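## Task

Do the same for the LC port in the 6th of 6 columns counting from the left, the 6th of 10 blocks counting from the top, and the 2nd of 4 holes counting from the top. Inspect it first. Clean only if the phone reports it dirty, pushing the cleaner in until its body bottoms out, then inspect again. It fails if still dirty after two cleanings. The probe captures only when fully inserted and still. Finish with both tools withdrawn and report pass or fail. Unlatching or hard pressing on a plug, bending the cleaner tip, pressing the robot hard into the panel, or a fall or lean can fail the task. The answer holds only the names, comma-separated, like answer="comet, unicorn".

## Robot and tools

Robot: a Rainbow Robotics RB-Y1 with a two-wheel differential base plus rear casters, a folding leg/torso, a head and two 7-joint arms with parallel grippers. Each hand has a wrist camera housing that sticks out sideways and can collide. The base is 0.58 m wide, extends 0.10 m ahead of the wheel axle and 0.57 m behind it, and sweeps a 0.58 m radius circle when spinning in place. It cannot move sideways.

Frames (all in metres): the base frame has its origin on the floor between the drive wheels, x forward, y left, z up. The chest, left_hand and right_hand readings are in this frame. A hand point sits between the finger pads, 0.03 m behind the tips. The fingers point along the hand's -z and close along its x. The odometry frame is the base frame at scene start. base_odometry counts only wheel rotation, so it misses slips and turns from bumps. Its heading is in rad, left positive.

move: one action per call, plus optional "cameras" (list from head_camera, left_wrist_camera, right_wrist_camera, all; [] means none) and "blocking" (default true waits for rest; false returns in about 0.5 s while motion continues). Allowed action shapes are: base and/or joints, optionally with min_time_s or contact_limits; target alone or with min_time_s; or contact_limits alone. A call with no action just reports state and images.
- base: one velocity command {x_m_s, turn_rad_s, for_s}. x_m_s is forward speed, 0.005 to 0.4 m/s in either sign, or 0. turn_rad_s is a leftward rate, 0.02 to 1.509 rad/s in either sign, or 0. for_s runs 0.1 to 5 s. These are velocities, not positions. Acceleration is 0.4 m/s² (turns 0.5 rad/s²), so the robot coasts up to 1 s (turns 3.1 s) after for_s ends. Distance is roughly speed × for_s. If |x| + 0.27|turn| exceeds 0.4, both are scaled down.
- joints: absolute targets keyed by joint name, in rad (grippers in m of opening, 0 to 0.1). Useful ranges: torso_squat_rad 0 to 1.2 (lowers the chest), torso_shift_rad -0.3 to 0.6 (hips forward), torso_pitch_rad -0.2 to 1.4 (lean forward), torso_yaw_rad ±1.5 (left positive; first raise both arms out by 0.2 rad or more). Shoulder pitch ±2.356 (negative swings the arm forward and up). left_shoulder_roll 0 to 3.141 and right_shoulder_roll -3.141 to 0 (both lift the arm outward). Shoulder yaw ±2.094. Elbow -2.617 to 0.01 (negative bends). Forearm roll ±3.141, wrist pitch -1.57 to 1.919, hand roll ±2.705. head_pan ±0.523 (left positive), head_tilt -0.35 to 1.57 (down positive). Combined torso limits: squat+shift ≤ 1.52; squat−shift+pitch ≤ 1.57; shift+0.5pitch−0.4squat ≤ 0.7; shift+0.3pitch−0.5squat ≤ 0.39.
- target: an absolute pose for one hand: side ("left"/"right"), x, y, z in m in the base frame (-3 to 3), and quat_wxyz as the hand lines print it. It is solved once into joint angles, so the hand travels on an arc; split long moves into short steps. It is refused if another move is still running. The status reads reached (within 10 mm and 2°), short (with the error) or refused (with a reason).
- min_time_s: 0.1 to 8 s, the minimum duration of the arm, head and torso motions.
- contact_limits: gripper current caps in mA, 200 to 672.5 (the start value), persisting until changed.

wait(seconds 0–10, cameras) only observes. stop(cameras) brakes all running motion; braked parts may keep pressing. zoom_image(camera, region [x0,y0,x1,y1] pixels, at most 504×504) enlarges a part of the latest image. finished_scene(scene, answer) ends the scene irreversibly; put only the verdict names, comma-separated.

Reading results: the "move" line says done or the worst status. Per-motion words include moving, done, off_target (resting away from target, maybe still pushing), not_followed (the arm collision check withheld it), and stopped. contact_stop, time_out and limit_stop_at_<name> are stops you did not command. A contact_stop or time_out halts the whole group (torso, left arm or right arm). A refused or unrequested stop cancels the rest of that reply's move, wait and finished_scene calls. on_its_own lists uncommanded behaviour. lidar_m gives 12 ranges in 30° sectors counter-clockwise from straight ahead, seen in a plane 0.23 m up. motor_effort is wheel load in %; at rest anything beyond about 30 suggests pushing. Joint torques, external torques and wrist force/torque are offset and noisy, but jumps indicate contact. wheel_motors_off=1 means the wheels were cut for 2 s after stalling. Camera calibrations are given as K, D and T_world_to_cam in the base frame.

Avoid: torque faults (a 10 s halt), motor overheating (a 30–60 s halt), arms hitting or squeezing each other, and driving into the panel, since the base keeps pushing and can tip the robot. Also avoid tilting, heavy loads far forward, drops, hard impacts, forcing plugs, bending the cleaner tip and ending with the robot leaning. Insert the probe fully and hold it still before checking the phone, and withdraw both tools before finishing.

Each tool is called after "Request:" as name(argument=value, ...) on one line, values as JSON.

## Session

Request:
move(cameras=["all"])

Scene clock: 0.00 s.
Joint torques (N m): no reading
External joint torques (N m): no reading
Wrist force (N): no reading
Wrist torque (N m): no reading
Wrist force, peak (N): no reading
base_odometry: x=+0.000 y=+0.000 heading=+0.000
lidar_m: 1.08 1.07 2.05 1.98 2.07 2.89 4.37 3.66 2.74 2.64 2.07 1.40
base_status: not commanded
joint_positions: torso_squat_rad=+0.350 torso_shift_rad=+0.000 torso_pitch_rad=+0.000 torso_yaw_rad=+0.000 left_shoulder_pitch_rad=+0.047 left_shoulder_roll_rad=+0.011 left_shoulder_yaw_rad=+0.007 left_elbow_rad=-0.178 left_forearm_roll_rad=-0.032 left_wrist_pitch_rad=+0.048 left_hand_roll_rad=-0.002 left_gripper_m=+0.016 right_shoulder_pitch_rad=+0.112 right_shoulder_roll_rad=-0.726 right_shoulder_yaw_rad=+0.535 right_elbow_rad=-2.407 right_forearm_roll_rad=+0.813 right_wrist_pitch_rad=+0.849 right_hand_roll_rad=+0.327 right_gripper_m=+0.047 head_pan_rad=+0.000 head_tilt_rad=+0.400
joint_status: not commanded
wheel_motors_off: 0
motor_effort: left_wheel=+0 right_wheel=+3
chest: x=-0.2280 y=-0.0010 z=+1.2475 quat_wxyz=(+1.000, +0.001, +0.000, +0.000) (m; base frame)
left_hand: x=-0.1861 y=+0.2300 z=+0.5632 quat_wxyz=(+0.999, +0.008, -0.043, -0.006) (m; base frame)
right_hand: x=+0.1795 y=-0.2079 z=+1.1597 quat_wxyz=(+0.486, -0.503, -0.515, +0.496) (m; base frame)
pictures: head_camera, left_wrist_camera, right_wrist_camera
camera_calibration:
left_wrist_camera: T_world_to_cam=[[0.995792, 0.0194479, 0.089553, 0.129431], [-0.0249226, -0.882916, 0.468869, -0.0394216], [0.0881863, -0.469128, -0.878716, 0.68812], [0, 0, 0, 1]] pos_world=[-0.190551, 0.285493, 0.611555]
right_wrist_camera: T_world_to_cam=[[0.0316326, -0.999483, 0.00574463, -0.217306], [-0.454994, -0.0195171, -0.890281, 1.13775], [0.889932, 0.0255481, -0.455376, 0.452106], [0, 0, 0, 1]] pos_world=[0.1222, -0.206539, 1.22005]

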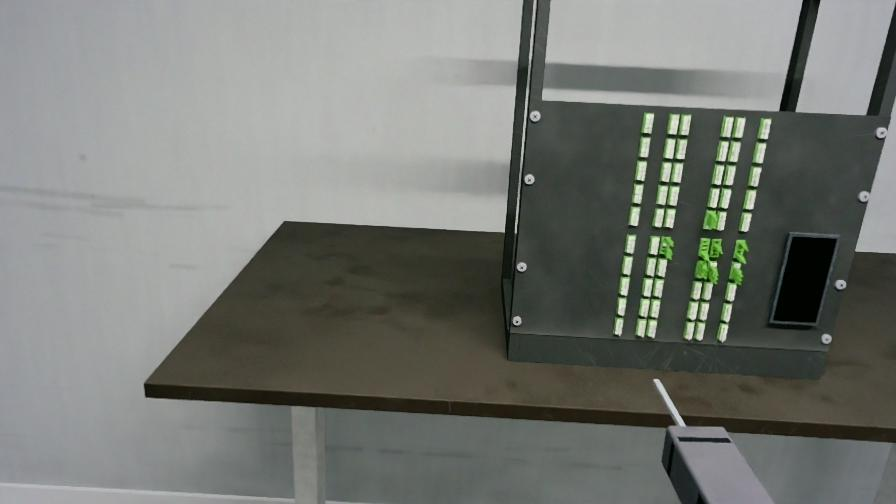

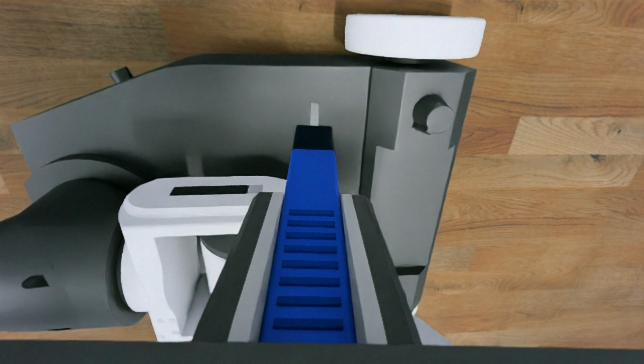

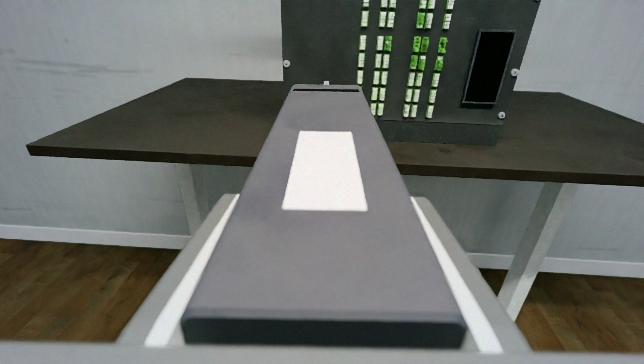

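Request:
move(base={"turn_rad_s":-0.5,"for_s":1.88}, cameras=[])

Scene clock: 82.03 s.
Joint torques (N m): left_arm=[-0.95 0.26 -0.11 0.29 0.2 -0.26 0.23] | right_arm=[-6.74 -6.34 -5.78 -8.55 1.84 -0.63 0.01]
External joint torques (N m): left_arm=[-0.14 -0.23 -0.14 0.45 0.19 0.01 0.23] | right_arm=[0.5 -0.53 0.02 0.25 0.4 0.02 0.01]
Wrist force (N): left_arm=[-3.3 -0.9 -6.4] | right_arm=[-0.1 7.2 -1.6]
Wrist torque (N m): left_arm=[0.14 -0.10 -0.15] | right_arm=[-0.16 -0.22 0.15]
Wrist force, peak (N): left_arm=[-3.1 -1.6 -7.1] | right_arm=[0.1 7.6 -1.8]
move: done
base_odometry: x=+0.000 y=+0.000 heading=-0.933
lidar_m: 1.38 1.49 1.07 1.61 2.01 1.99 2.15 3.26 4.36 3.36 2.65 2.63
base_status: done (sent for 1.87 of 1.87 s)
joint_positions: torso_squat_rad=+0.350 torso_shift_rad=+0.000 torso_pitch_rad=+0.000 torso_yaw_rad=+0.000 left_shoulder_pitch_rad=+0.047 left_shoulder_roll_rad=+0.011 left_shoulder_yaw_rad=+0.007 left_elbow_rad=-0.178 left_forearm_roll_rad=-0.032 left_wrist_pitch_rad=+0.048 left_hand_roll_rad=-0.002 left_gripper_m=+0.016 right_shoulder_pitch_rad=+0.112 right_shoulder_roll_rad=-0.726 right_shoulder_yaw_rad=+0.535 right_elbow_rad=-2.407 right_forearm_roll_rad=+0.813 right_wrist_pitch_rad=+0.849 right_hand_roll_rad=+0.327 right_gripper_m=+0.047 head_pan_rad=+0.000 head_tilt_rad=+0.400
joint_status: not commanded
wheel_motors_off: 0
motor_effort: left_wheel=+11(30) right_wheel=+2(48)
chest: x=-0.2280 y=-0.0010 z=+1.2475 quat_wxyz=(+1.000, +0.001, +0.000, +0.000) (m; base frame)
left_hand: x=-0.1861 y=+0.2300 z=+0.5632 quat_wxyz=(+0.999, +0.008, -0.043, -0.006) (m; base frame)
right_hand: x=+0.1795 y=-0.2079 z=+1.1596 quat_wxyz=(+0.486, -0.503, -0.515, +0.496) (m; base frame)
pictures: none
No camera images: "cameras" was empty.

Request:
move(base={"x_m_s":0.2,"for_s":2.2}, cameras=[])

Request:
move(base={"turn_rad_s":0.5,"for_s":1.865}, joints={"head_tilt_rad":0.5}, cameras=["head_camera","right_wrist_camera"])

Scene clock: 92.60 s.
Joint torques (N m): left_arm=[-0.9 0.14 -0.18 0.21 -0.04 -0.34 0.22] | right_arm=[-6.92 -6.56 -5.84 -8.76 1.85 -0.6 0.23]
External joint torques (N m): left_arm=[-0.1 -0.36 -0.21 0.38 -0.04 -0.07 0.22] | right_arm=[0.31 -0.75 -0.04 0.05 0.42 0.04 0.23]
Wrist force (N): left_arm=[-3.6 -0.9 -6.1] | right_arm=[0.1 7.5 -1.8]
Wrist torque (N m): left_arm=[0.12 -0.19 -0.16] | right_arm=[-0.18 -0.20 0.14]
Wrist force, peak (N): left_arm=[-3.4 -0.9 -7.2] | right_arm=[-0.2 7.7 -1.6]
move: done
base_odometry: x=+0.262 y=-0.353 heading=-0.933
lidar_m: 0.99 0.95 1.21 0.99 1.99 2.33 2.54 3.84 4.62 2.90 2.31 2.28
base_status: done (sent for 2.2 of 2.2 s)
joint_positions: torso_squat_rad=+0.350 torso_shift_rad=+0.000 torso_pitch_rad=+0.000 torso_yaw_rad=+0.000 left_shoulder_pitch_rad=+0.047 left_shoulder_roll_rad=+0.011 left_shoulder_yaw_rad=+0.007 left_elbow_rad=-0.178 left_forearm_roll_rad=-0.032 left_wrist_pitch_rad=+0.048 left_hand_roll_rad=-0.002 left_gripper_m=+0.016 right_shoulder_pitch_rad=+0.112 right_shoulder_roll_rad=-0.726 right_shoulder_yaw_rad=+0.535 right_elbow_rad=-2.407 right_forearm_roll_rad=+0.813 right_wrist_pitch_rad=+0.849 right_hand_roll_rad=+0.327 right_gripper_m=+0.047 head_pan_rad=+0.000 head_tilt_rad=+0.400
joint_status: not commanded
wheel_motors_off: 0
motor_effort: left_wheel=-4(35) right_wheel=+7(49)
chest: x=-0.2279 y=-0.0010 z=+1.2475 quat_wxyz=(+1.000, +0.001, +0.000, +0.000) (m; base frame)
left_hand: x=-0.1861 y=+0.2300 z=+0.5632 quat_wxyz=(+0.999, +0.008, -0.043, -0.006) (m; base frame)
right_hand: x=+0.1796 y=-0.2079 z=+1.1595 quat_wxyz=(+0.486, -0.503, -0.514, +0.496) (m; base frame)
pictures: none
No camera images: "cameras" was empty.

Scene clock: 95.93 s.
Joint torques (N m): left_arm=[-1.03 0.78 -0.32 0.28 0.09 -0.28 0.31] | right_arm=[-6.86 -6.54 -5.55 -8.79 1.89 -0.63 0.05]
External joint torques (N m): left_arm=[-0.22 0.28 -0.36 0.45 0.08 -0.01 0.31] | right_arm=[0.38 -0.73 0.24 0.02 0.46 0.02 0.06]
Wrist force (N): left_arm=[-2.4 -1.1 -6.5] | right_arm=[0.2 7.0 -1.2]
Wrist torque (N m): left_arm=[0.18 -0.05 -0.10] | right_arm=[-0.17 -0.16 0.15]
Wrist force, peak (N): left_arm=[-3.5 -1.1 -7.2] | right_arm=[-0.1 7.6 -1.9]
move: done
base_odometry: x=+0.262 y=-0.353 heading=-0.001
lidar_m: 1.21 0.99 1.75 2.34 2.44 3.38 4.64 3.21 2.36 2.29 1.70 0.96
base_status: done (sent for 1.87 of 1.87 s)
joint_positions: torso_squat_rad=+0.350 torso_shift_rad=+0.000 torso_pitch_rad=+0.000 torso_yaw_rad=+0.000 left_shoulder_pitch_rad=+0.047 left_shoulder_roll_rad=+0.011 left_shoulder_yaw_rad=+0.007 left_elbow_rad=-0.178 left_forearm_roll_rad=-0.032 left_wrist_pitch_rad=+0.048 left_hand_roll_rad=-0.002 left_gripper_m=+0.016 right_shoulder_pitch_rad=+0.112 right_shoulder_roll_rad=-0.726 right_shoulder_yaw_rad=+0.535 right_elbow_rad=-2.407 right_forearm_roll_rad=+0.813 right_wrist_pitch_rad=+0.849 right_hand_roll_rad=+0.327 right_gripper_m=+0.047 head_pan_rad=+0.000 head_tilt_rad=+0.500
joint_status: all done
wheel_motors_off: 0
motor_effort: left_wheel=+1(31) right_wheel=+19(42)
chest: x=-0.2279 y=-0.0011 z=+1.2475 quat_wxyz=(+1.000, +0.001, +0.000, +0.000) (m; base frame)
left_hand: x=-0.1861 y=+0.2300 z=+0.5633 quat_wxyz=(+0.999, +0.008, -0.043, -0.006) (m; base frame)
right_hand: x=+0.1795 y=-0.2080 z=+1.1595 quat_wxyz=(+0.486, -0.503, -0.514, +0.496) (m; base frame)
pictures: head_camera, right_wrist_camera
camera_calibration:
head_camera: T_world_to_cam=[[0.0366333, -0.998836, 0.031392, -0.0414716], [-0.436283, -0.0442467, -0.898721, 1.26773], [0.899063, 0.0192273, -0.437396, 0.760025], [0, 0, 0, 1]] pos_world=[-0.128701, 0.0000564028, 1.47307]
right_wrist_camera: T_world_to_cam=[[0.0315006, -0.999488, 0.00568688, -0.217319], [-0.455397, -0.019417, -0.890077, 1.13739], [0.889731, 0.0254482, -0.455776, 0.452508], [0, 0, 0, 1]] pos_world=[0.122201, -0.206638, 1.21985]

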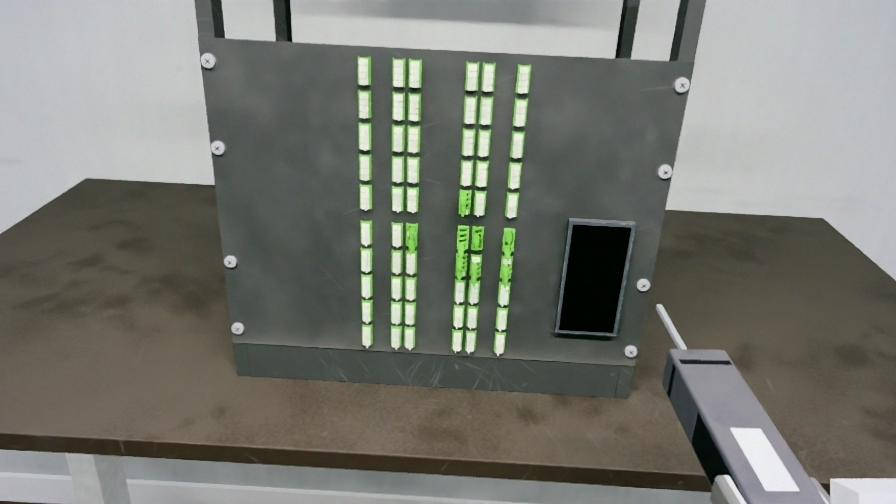

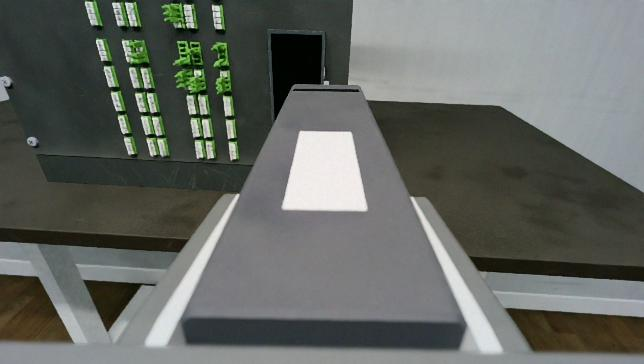

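Request:
zoom_image(camera="head_camera", region=[490, 215, 530, 265])

Request:
zoom_image(camera="head_camera", region=[440, 180, 530, 300])

Scaled by 10.080 from the camera's 896x504 image, which has a finer 1280x720 frame.

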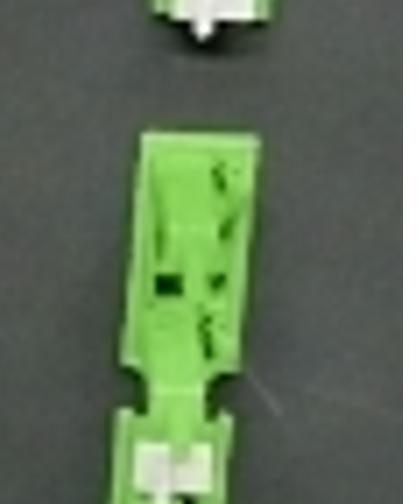

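Scaled by 4.200 from the camera's 896x504 image, which has a finer 1280x720 frame.

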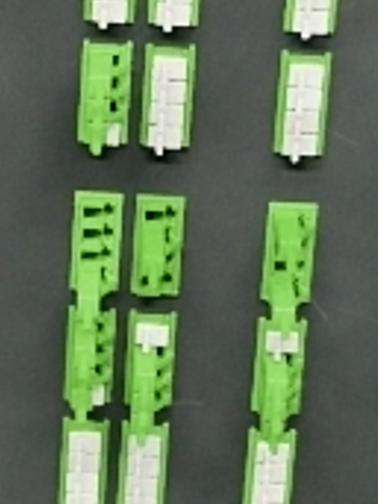

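Request:
zoom_image(camera="head_camera", region=[499, 225, 521, 245])

Request:
zoom_image(camera="head_camera", region=[499, 237, 521, 257])

Request:
zoom_image(camera="head_camera", region=[454, 222, 488, 254])

Request:
zoom_image(camera="right_wrist_camera", region=[170, 0, 240, 105])

Scaled by 22.909 from the camera's 896x504 image, which has a finer 1280x720 frame.

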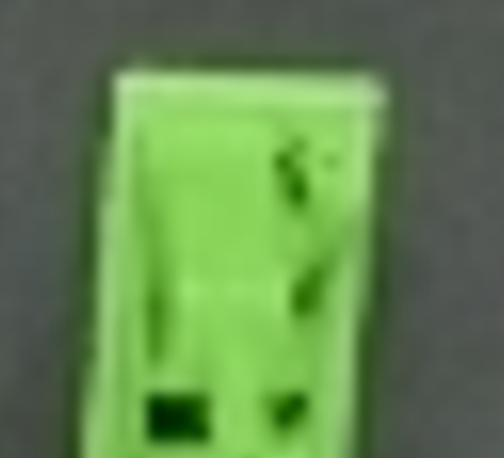

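Scaled by 22.909 from the camera's 896x504 image, which has a finer 1280x720 frame.

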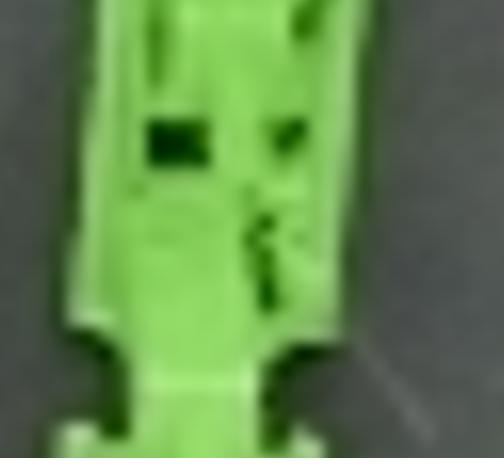

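Scaled by 14.824 from the camera's 896x504 image, which has a finer 1280x720 frame.

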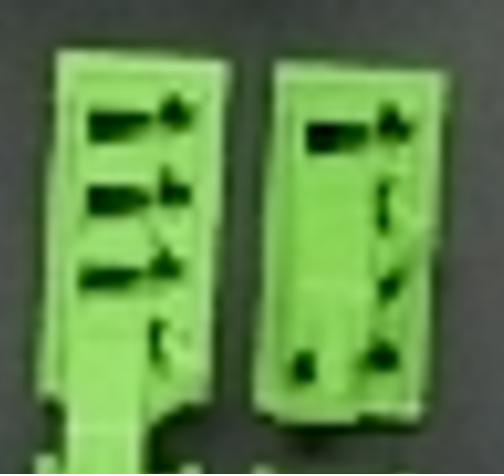

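Scaled by 4.800 from the camera's 644x364 image, which has a finer 1265x715 frame.

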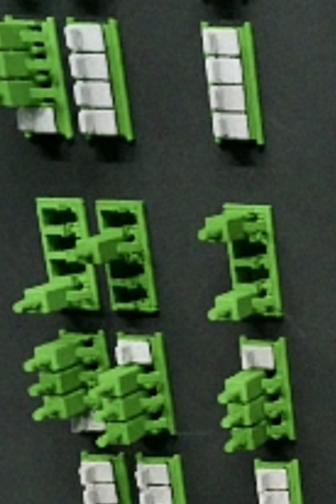

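Request:
zoom_image(camera="right_wrist_camera", region=[205, 36, 235, 76])

Request:
zoom_image(camera="right_wrist_camera", region=[172, 36, 206, 76])

Scaled by 12.600 from the camera's 644x364 image, which has a finer 1265x715 frame.

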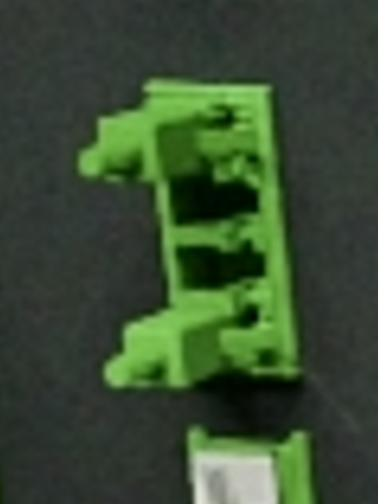

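Scaled by 12.600 from the camera's 644x364 image, which has a finer 1265x715 frame.

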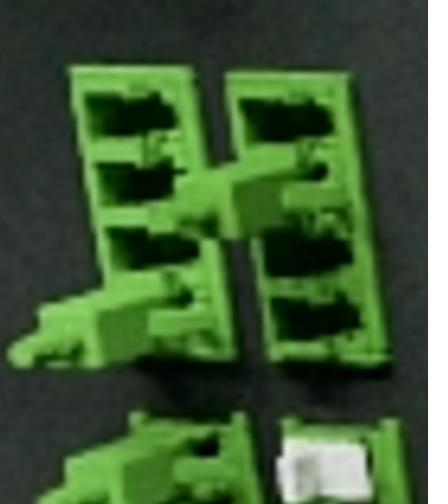

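Request:
move(target={"side":"right","x":0.225,"y":-0.058,"z":1.172,"quat_wxyz":[0.503057,-0.507179,-0.509109,0.480132]}, min_time_s=3, cameras=["head_camera","right_wrist_camera"])

Request:
zoom_image(camera="right_wrist_camera", region=[290, 60, 360, 100])

Request:
zoom_image(camera="head_camera", region=[490, 220, 530, 300])

Scene clock: 221.93 s.
Joint torques (N m): left_arm=[-0.71 0.33 -0.33 0.33 0.02 -0.49 0.3] | right_arm=[-11.85 4.02 -2.33 -8.81 2.1 -1.17 0.32]
External joint torques (N m): left_arm=[0.1 -0.17 -0.36 0.5 0.01 -0.22 0.3] | right_arm=[-0.26 0.72 0.68 0.28 0.61 -0.06 0.32]
Wrist force (N): left_arm=[-2.8 -1.7 -6.0] | right_arm=[-0.2 6.9 -1.8]
Wrist torque (N m): left_arm=[0.24 -0.11 -0.12] | right_arm=[-0.14 -0.19 0.16]
Wrist force, peak (N): left_arm=[-3.3 -1.2 -7.3] | right_arm=[0.1 7.6 -1.6]
move: done
base_odometry: x=+0.262 y=-0.353 heading=-0.001
lidar_m: 1.20 0.98 1.75 2.34 2.44 3.40 4.63 3.20 2.39 2.29 1.68 0.96
base_status: not commanded
joint_positions: torso_squat_rad=+0.350 torso_shift_rad=+0.000 torso_pitch_rad=+0.000 torso_yaw_rad=+0.000 left_shoulder_pitch_rad=+0.047 left_shoulder_roll_rad=+0.011 left_shoulder_yaw_rad=+0.007 left_elbow_rad=-0.178 left_forearm_roll_rad=-0.032 left_wrist_pitch_rad=+0.048 left_hand_roll_rad=-0.002 left_gripper_m=+0.016 right_shoulder_pitch_rad=-0.224 right_shoulder_roll_rad=-0.175 right_shoulder_yaw_rad=+0.759 right_elbow_rad=-2.083 right_forearm_roll_rad=+0.970 right_wrist_pitch_rad=+1.062 right_hand_roll_rad=+0.560 right_gripper_m=+0.047 head_pan_rad=+0.000 head_tilt_rad=+0.500
joint_status: all done
wheel_motors_off: 0
motor_effort: left_wheel=+3(3) right_wheel=+19(20)
chest: x=-0.2279 y=-0.0011 z=+1.2475 quat_wxyz=(+1.000, +0.001, +0.000, +0.000) (m; base frame)
left_hand: x=-0.1861 y=+0.2300 z=+0.5633 quat_wxyz=(+0.999, +0.008, -0.043, -0.006) (m; base frame)
right_hand: x=+0.2248 y=-0.0582 z=+1.1718 quat_wxyz=(+0.503, -0.507, -0.509, +0.481) (m; base frame)
right_hand_status: reached (checked arc, planned for 3.0 s): 0 mm and 0.1 deg off.
pictures: head_camera, right_wrist_camera
camera_calibration:
head_camera: T_world_to_cam=[[0.0366333, -0.998836, 0.031392, -0.0414716], [-0.436283, -0.0442467, -0.898721, 1.26773], [0.899063, 0.0192273, -0.437396, 0.760025], [0, 0, 0, 1]] pos_world=[-0.128701, 0.0000564028, 1.47307]
right_wrist_camera: T_world_to_cam=[[-0.010203, -0.999793, -0.0176031, -0.0324794], [-0.458446, 0.0203219, -0.88849, 1.17306], [0.888664, -0.00099525, -0.458559, 0.415943], [0, 0, 0, 1]] pos_world=[0.16782, -0.0558976, 1.23242]

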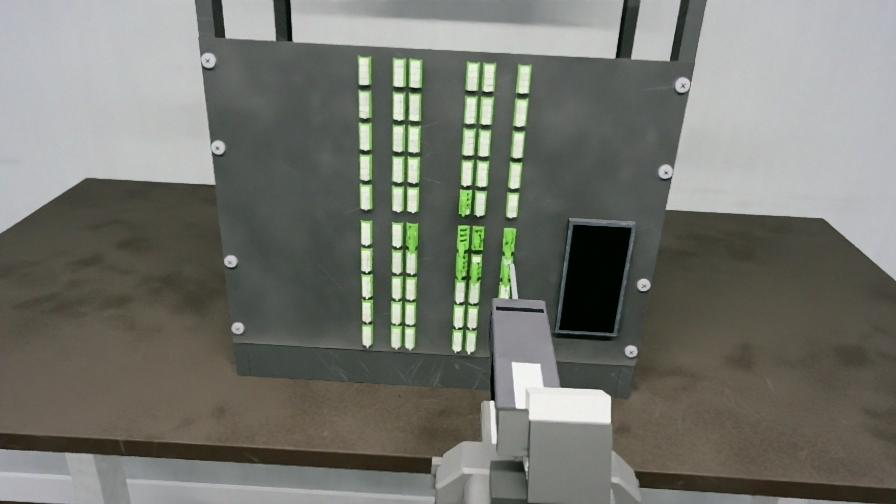

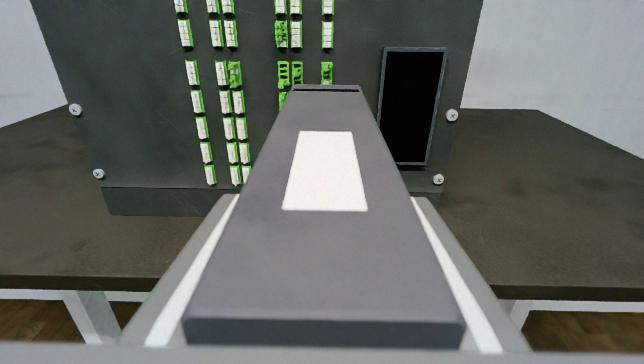

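Scaled by 7.200 from the camera's 644x364 image, which has a finer 1265x715 frame.

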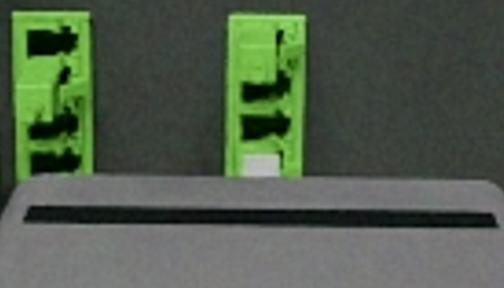

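Scaled by 6.300 from the camera's 896x504 image, which has a finer 1280x720 frame.

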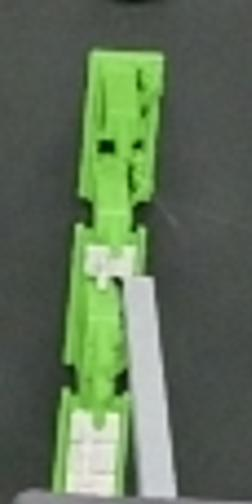

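Request:
zoom_image(camera="right_wrist_camera", region=[292, 124, 308, 140])

Request:
zoom_image(camera="right_wrist_camera", region=[344, 124, 360, 140])

Request:
zoom_image(camera="right_wrist_camera", region=[276, 202, 292, 218])

Request:
zoom_image(camera="right_wrist_camera", region=[360, 202, 376, 218])

Request:
zoom_image(camera="right_wrist_camera", region=[320, 76, 336, 86])

Scaled by 31.500 from the camera's 644x364 image, which has a finer 1265x715 frame.

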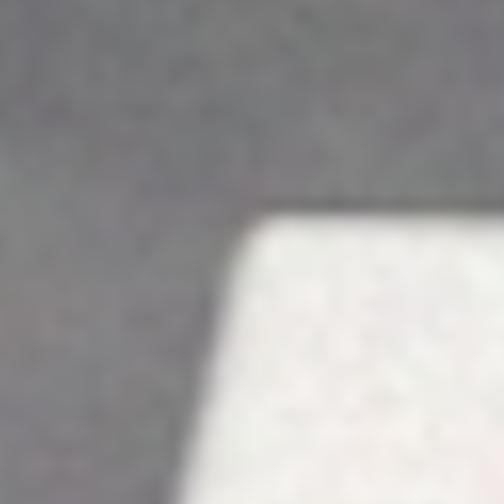

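Scaled by 31.500 from the camera's 644x364 image, which has a finer 1265x715 frame.

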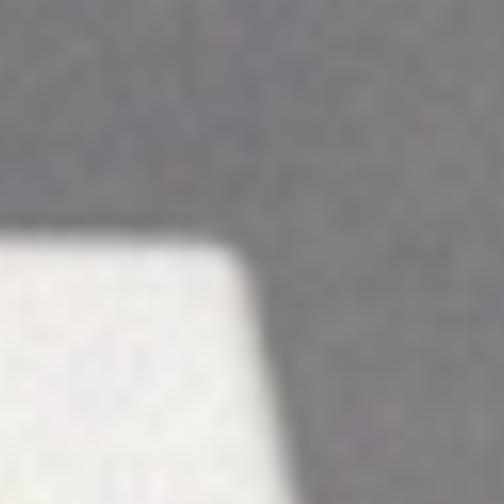

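Scaled by 31.500 from the camera's 644x364 image, which has a finer 1265x715 frame.

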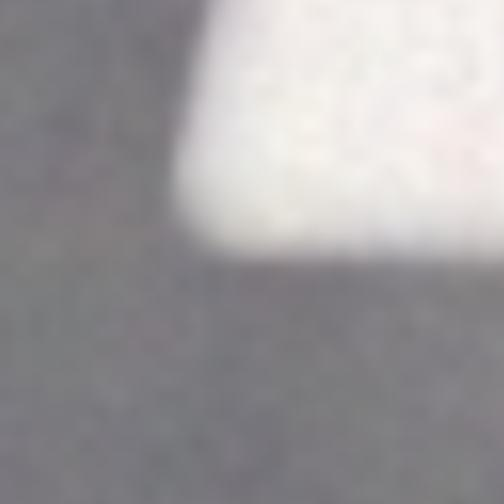

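Scaled by 31.500 from the camera's 644x364 image, which has a finer 1265x715 frame.

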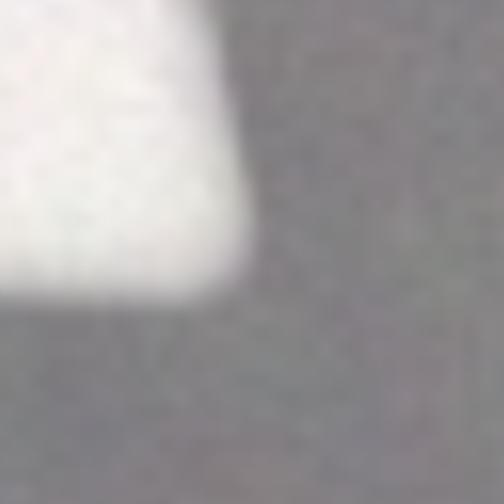

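Scaled by 31.500 from the camera's 644x364 image, which has a finer 1265x715 frame.

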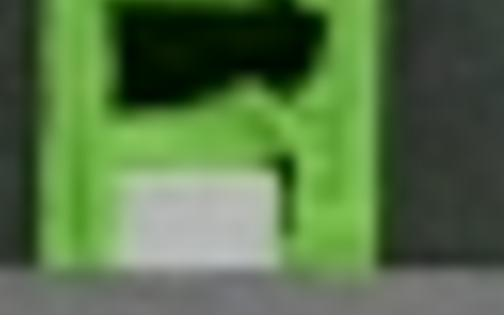

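Request:
zoom_image(camera="right_wrist_camera", region=[67, 102, 83, 118])

Request:
zoom_image(camera="right_wrist_camera", region=[91, 166, 107, 182])

Request:
zoom_image(camera="right_wrist_camera", region=[444, 107, 460, 123])

Request:
zoom_image(camera="right_wrist_camera", region=[430, 171, 446, 187])

Scaled by 31.500 from the camera's 644x364 image, which has a finer 1265x715 frame.

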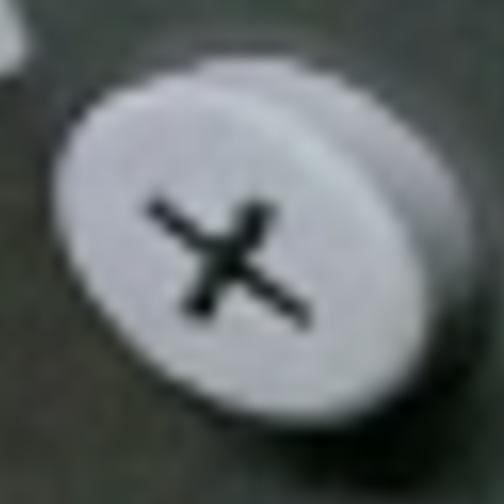

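Scaled by 31.500 from the camera's 644x364 image, which has a finer 1265x715 frame.

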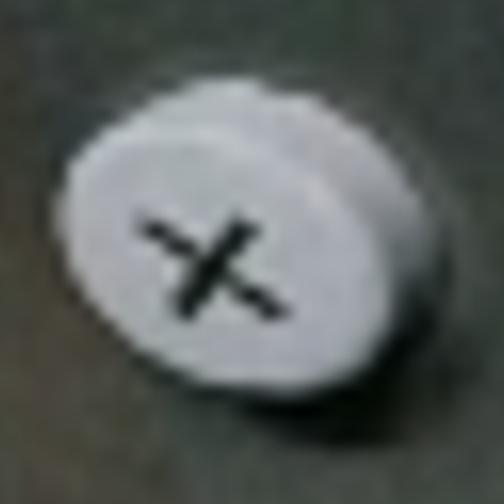

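Scaled by 31.500 from the camera's 644x364 image, which has a finer 1265x715 frame.

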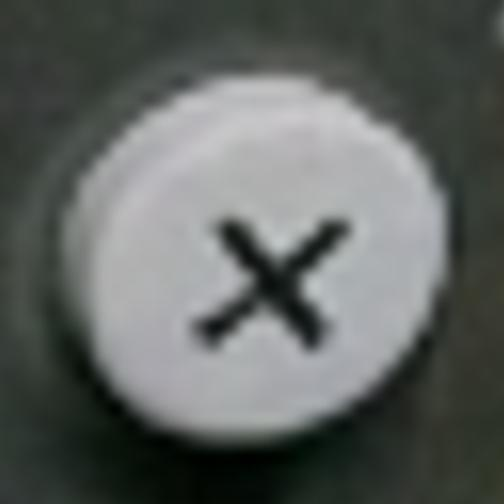

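Scaled by 31.500 from the camera's 644x364 image, which has a finer 1265x715 frame.

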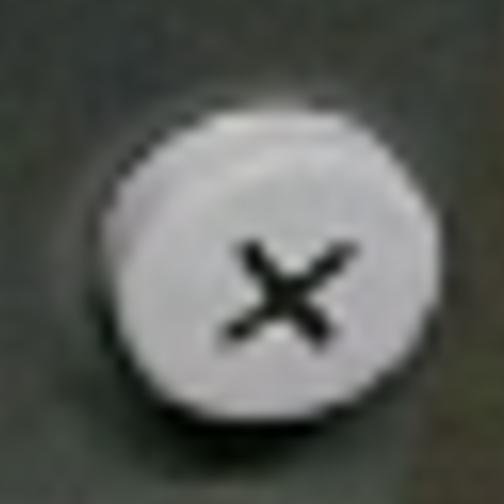

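Request:
zoom_image(camera="right_wrist_camera", region=[276, 92, 300, 116])

Request:
zoom_image(camera="right_wrist_camera", region=[352, 92, 376, 116])

Request:
zoom_image(camera="right_wrist_camera", region=[182, 290, 206, 314])

Request:
zoom_image(camera="right_wrist_camera", region=[444, 290, 468, 314])

Scaled by 21.000 from the camera's 644x364 image, which has a finer 1265x715 frame.

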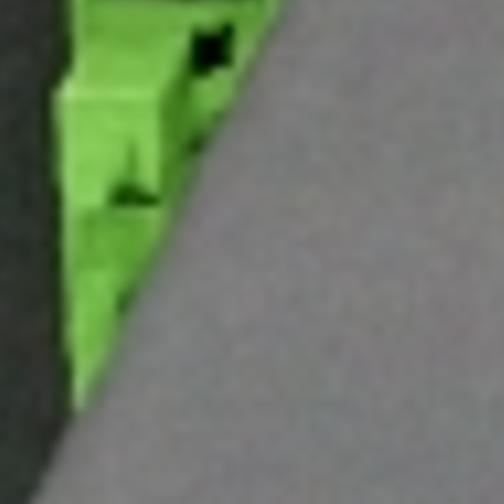

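Scaled by 21.000 from the camera's 644x364 image, which has a finer 1265x715 frame.

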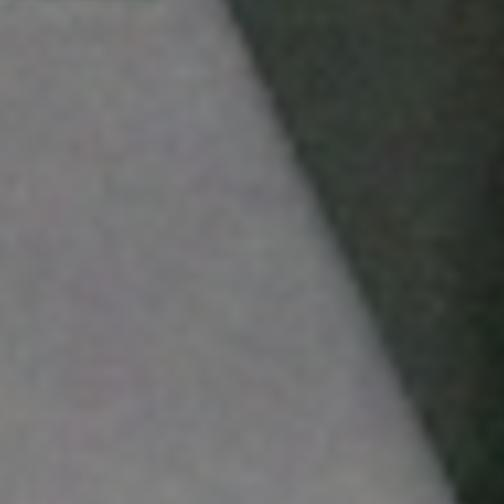

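Scaled by 21.000 from the camera's 644x364 image, which has a finer 1265x715 frame.

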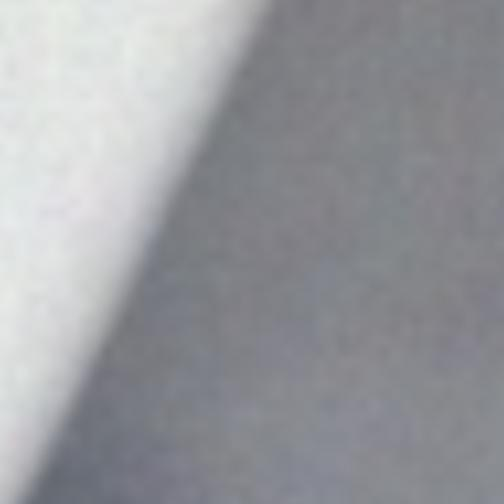

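Scaled by 21.000 from the camera's 644x364 image, which has a finer 1265x715 frame.

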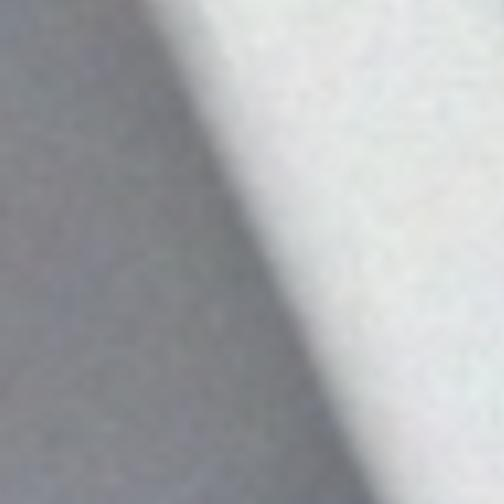

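Request:
zoom_image(camera="right_wrist_camera", region=[292, 134, 300, 142])

Request:
zoom_image(camera="right_wrist_camera", region=[350, 134, 358, 142])

Request:
zoom_image(camera="right_wrist_camera", region=[280, 194, 288, 202])

Request:
zoom_image(camera="right_wrist_camera", region=[362, 194, 370, 202])

Scaled by 63.000 from the camera's 644x364 image, which has a finer 1265x715 frame.

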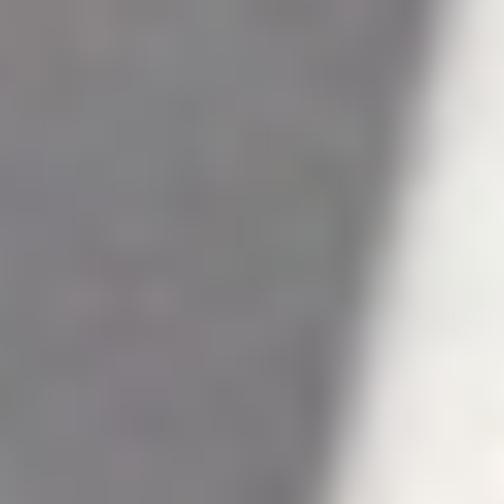

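Scaled by 63.000 from the camera's 644x364 image, which has a finer 1265x715 frame.

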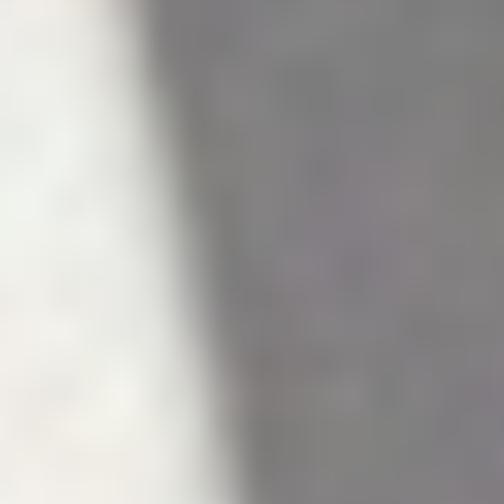

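Scaled by 63.000 from the camera's 644x364 image, which has a finer 1265x715 frame.

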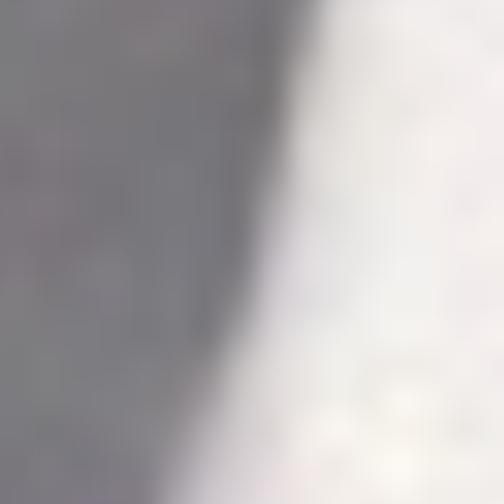

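Scaled by 63.000 from the camera's 644x364 image, which has a finer 1265x715 frame.

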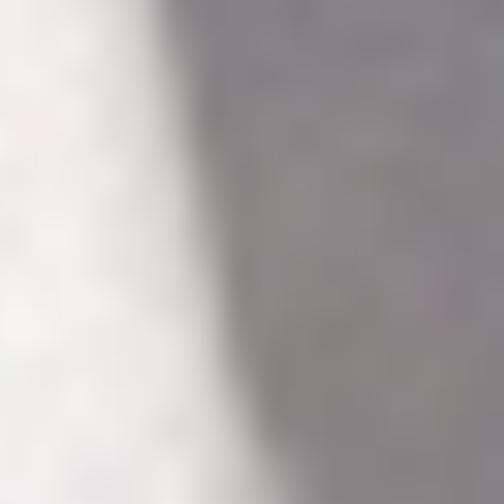

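Request:
move(target={"side":"right","x":0.255,"y":-0.0567,"z":1.1699,"quat_wxyz":[0.502291,-0.510037,-0.50964,0.477318]}, min_time_s=2.5, cameras=["head_camera","right_wrist_camera"])

Request:
zoom_image(camera="right_wrist_camera", region=[318, 66, 338, 86])

Request:
zoom_image(camera="right_wrist_camera", region=[270, 50, 350, 100])

Request:
zoom_image(camera="head_camera", region=[496, 222, 528, 282])

Scene clock: 419.83 s.
Joint torques (N m): left_arm=[-0.73 0.36 -0.38 0.26 -0.04 -0.25 0.16] | right_arm=[-13.42 4.85 -4.36 -8.76 1.85 -1.63 -0.39]
External joint torques (N m): left_arm=[0.07 -0.15 -0.42 0.42 -0.04 0.02 0.16] | right_arm=[-0.22 1.86 -0.99 0.42 0.36 -0.6 -0.39]
Wrist force (N): left_arm=[-3.0 -0.8 -6.0] | right_arm=[-0.3 7.0 -1.5]
Wrist torque (N m): left_arm=[0.12 -0.10 -0.14] | right_arm=[-0.15 -0.22 0.15]
Wrist force, peak (N): left_arm=[-3.5 -1.8 -7.1] | right_arm=[0.5 7.6 -1.7]
move: done
base_odometry: x=+0.262 y=-0.353 heading=-0.001
lidar_m: 1.20 0.98 1.76 2.34 2.45 3.38 4.63 3.22 2.37 2.28 1.71 0.96
base_status: not commanded
joint_positions: torso_squat_rad=+0.350 torso_shift_rad=+0.000 torso_pitch_rad=+0.000 torso_yaw_rad=+0.000 left_shoulder_pitch_rad=+0.047 left_shoulder_roll_rad=+0.011 left_shoulder_yaw_rad=+0.007 left_elbow_rad=-0.178 left_forearm_roll_rad=-0.032 left_wrist_pitch_rad=+0.048 left_hand_roll_rad=-0.002 left_gripper_m=+0.016 right_shoulder_pitch_rad=-0.299 right_shoulder_roll_rad=-0.161 right_shoulder_yaw_rad=+0.708 right_elbow_rad=-1.965 right_forearm_roll_rad=+0.949 right_wrist_pitch_rad=+1.018 right_hand_roll_rad=+0.516 right_gripper_m=+0.047 head_pan_rad=+0.000 head_tilt_rad=+0.500
joint_status: all done
wheel_motors_off: 0
motor_effort: left_wheel=+1(3) right_wheel=+19(20)
chest: x=-0.2279 y=-0.0011 z=+1.2475 quat_wxyz=(+1.000, +0.001, +0.000, +0.000) (m; base frame)
left_hand: x=-0.1861 y=+0.2300 z=+0.5633 quat_wxyz=(+0.999, +0.008, -0.043, -0.006) (m; base frame)
right_hand: x=+0.2548 y=-0.0568 z=+1.1696 quat_wxyz=(+0.502, -0.510, -0.509, +0.478) (m; base frame)
right_hand_status: reached (checked arc, planned for 2.5 s): 0 mm and 0.1 deg off.
pictures: head_camera, right_wrist_camera
camera_calibration:
head_camera: T_world_to_cam=[[0.0366333, -0.998836, 0.031392, -0.0414716], [-0.436283, -0.0442467, -0.898721, 1.26773], [0.899063, 0.0192273, -0.437396, 0.760025], [0, 0, 0, 1]] pos_world=[-0.128701, 0.0000564028, 1.47307]
right_wrist_camera: T_world_to_cam=[[-0.0149903, -0.999739, -0.0172117, -0.0300474], [-0.451811, 0.0221287, -0.891839, 1.18713], [0.891988, -0.00559253, -0.452025, 0.379592], [0, 0, 0, 1]] pos_world=[0.197318, -0.0541863, 1.2298]

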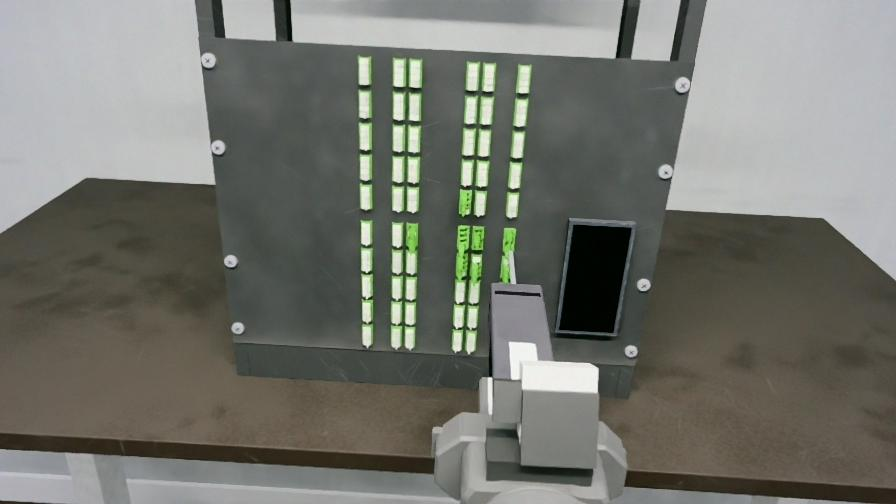

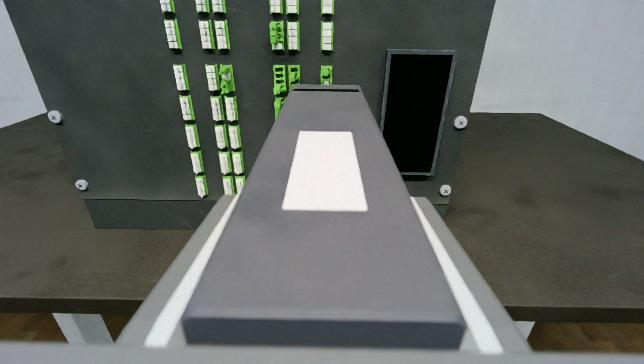

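Scaled by 25.200 from the camera's 644x364 image, which has a finer 1265x715 frame.

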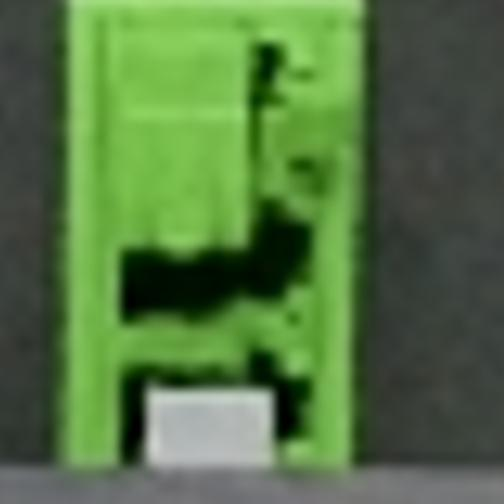

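Scaled by 6.300 from the camera's 644x364 image, which has a finer 1265x715 frame.

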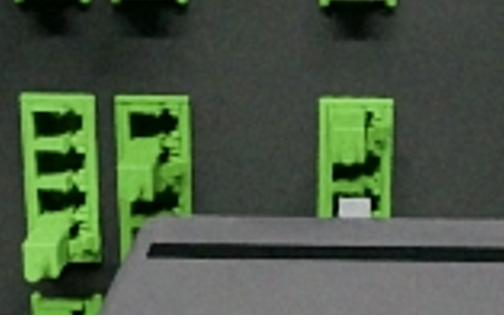

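Scaled by 8.400 from the camera's 896x504 image, which has a finer 1280x720 frame.

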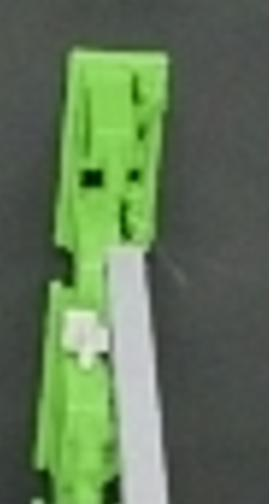

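Request:
move(target={"side":"right","x":0.272,"y":-0.0561,"z":1.1702,"quat_wxyz":[0.502291,-0.510037,-0.50964,0.477318]}, min_time_s=2.5, cameras=["head_camera","right_wrist_camera"])

Request:
zoom_image(camera="right_wrist_camera", region=[318, 66, 338, 86])

Request:
zoom_image(camera="head_camera", region=[498, 222, 528, 252])

Scene clock: 447.93 s.
Joint torques (N m): left_arm=[-0.97 -0.32 -0.74 0.2 0.07 -0.41 0.22] | right_arm=[-14.62 4.14 -5.31 -8.73 1.76 -1.58 -0.42]
External joint torques (N m): left_arm=[-0.17 -0.83 -0.77 0.37 0.06 -0.14 0.22] | right_arm=[-0.48 1.43 -1.74 0.47 0.27 -0.58 -0.42]
Wrist force (N): left_arm=[-2.9 -1.4 -6.2] | right_arm=[0.0 6.8 -1.5]
Wrist torque (N m): left_arm=[0.21 -0.09 -0.12] | right_arm=[-0.10 -0.18 0.14]
Wrist force, peak (N): left_arm=[-2.9 -0.4 -7.4] | right_arm=[0.0 7.5 -1.5]
move: done
base_odometry: x=+0.262 y=-0.353 heading=-0.001
lidar_m: 1.20 1.00 1.74 2.34 2.44 3.38 4.63 3.21 2.37 2.29 1.69 0.96
base_status: not commanded
joint_positions: torso_squat_rad=+0.350 torso_shift_rad=+0.000 torso_pitch_rad=+0.000 torso_yaw_rad=+0.000 left_shoulder_pitch_rad=+0.047 left_shoulder_roll_rad=+0.011 left_shoulder_yaw_rad=+0.007 left_elbow_rad=-0.178 left_forearm_roll_rad=-0.032 left_wrist_pitch_rad=+0.048 left_hand_roll_rad=-0.002 left_gripper_m=+0.016 right_shoulder_pitch_rad=-0.345 right_shoulder_roll_rad=-0.154 right_shoulder_yaw_rad=+0.678 right_elbow_rad=-1.902 right_forearm_roll_rad=+0.929 right_wrist_pitch_rad=+0.995 right_hand_roll_rad=+0.500 right_gripper_m=+0.047 head_pan_rad=+0.000 head_tilt_rad=+0.500
joint_status: all done
wheel_motors_off: 0
motor_effort: left_wheel=+0(3) right_wheel=+19(20)
chest: x=-0.2279 y=-0.0011 z=+1.2475 quat_wxyz=(+1.000, +0.001, +0.000, +0.000) (m; base frame)
left_hand: x=-0.1861 y=+0.2300 z=+0.5633 quat_wxyz=(+0.999, +0.008, -0.043, -0.006) (m; base frame)
right_hand: x=+0.2719 y=-0.0562 z=+1.1699 quat_wxyz=(+0.502, -0.510, -0.509, +0.478) (m; base frame)
right_hand_status: reached (checked arc, planned for 2.5 s): 0 mm and 0.1 deg off.
pictures: head_camera, right_wrist_camera
camera_calibration:
head_camera: T_world_to_cam=[[0.0366333, -0.998836, 0.031392, -0.0414716], [-0.436283, -0.0442467, -0.898721, 1.26773], [0.899063, 0.0192273, -0.437396, 0.760025], [0, 0, 0, 1]] pos_world=[-0.128701, 0.0000564028, 1.47307]
right_wrist_camera: T_world_to_cam=[[-0.0151229, -0.999737, -0.0172566, -0.0291037], [-0.451728, 0.0222281, -0.891879, 1.19506], [0.892027, -0.00569251, -0.451945, 0.36432], [0, 0, 0, 1]] pos_world=[0.214418, -0.0535861, 1.23]

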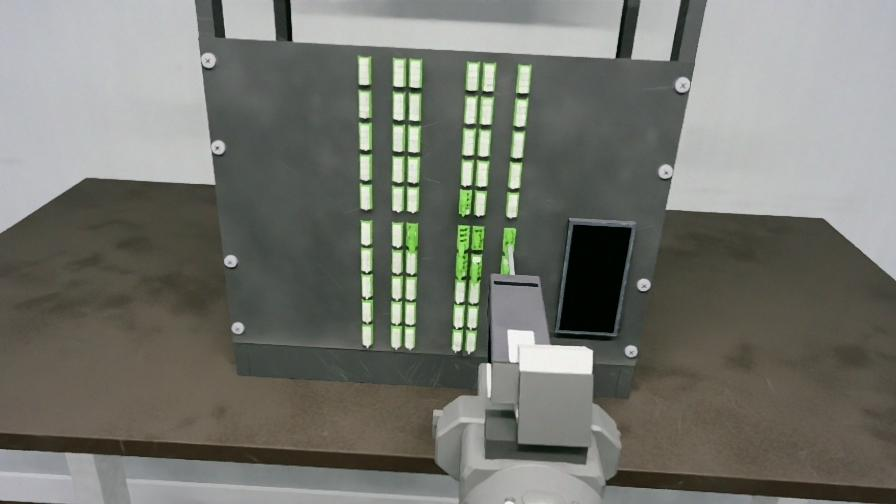

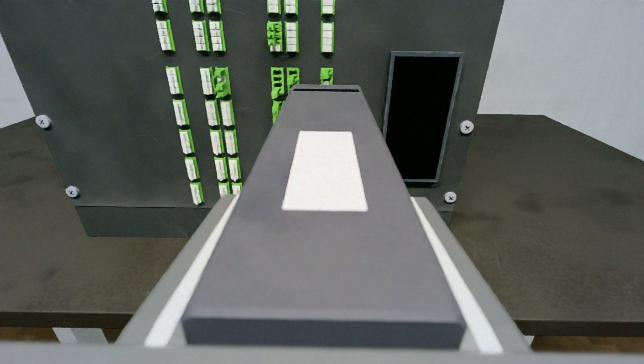

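Scaled by 25.200 from the camera's 644x364 image, which has a finer 1265x715 frame.

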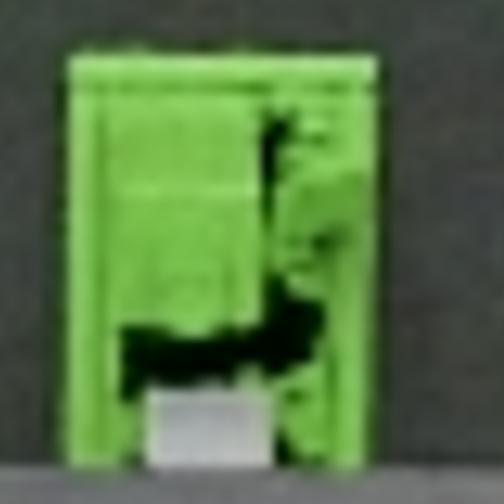

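Scaled by 16.800 from the camera's 896x504 image, which has a finer 1280x720 frame.

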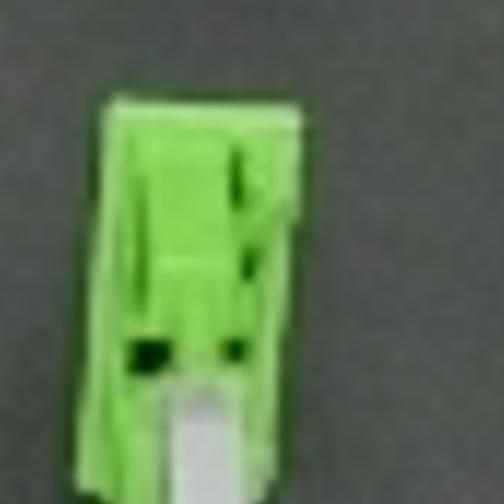

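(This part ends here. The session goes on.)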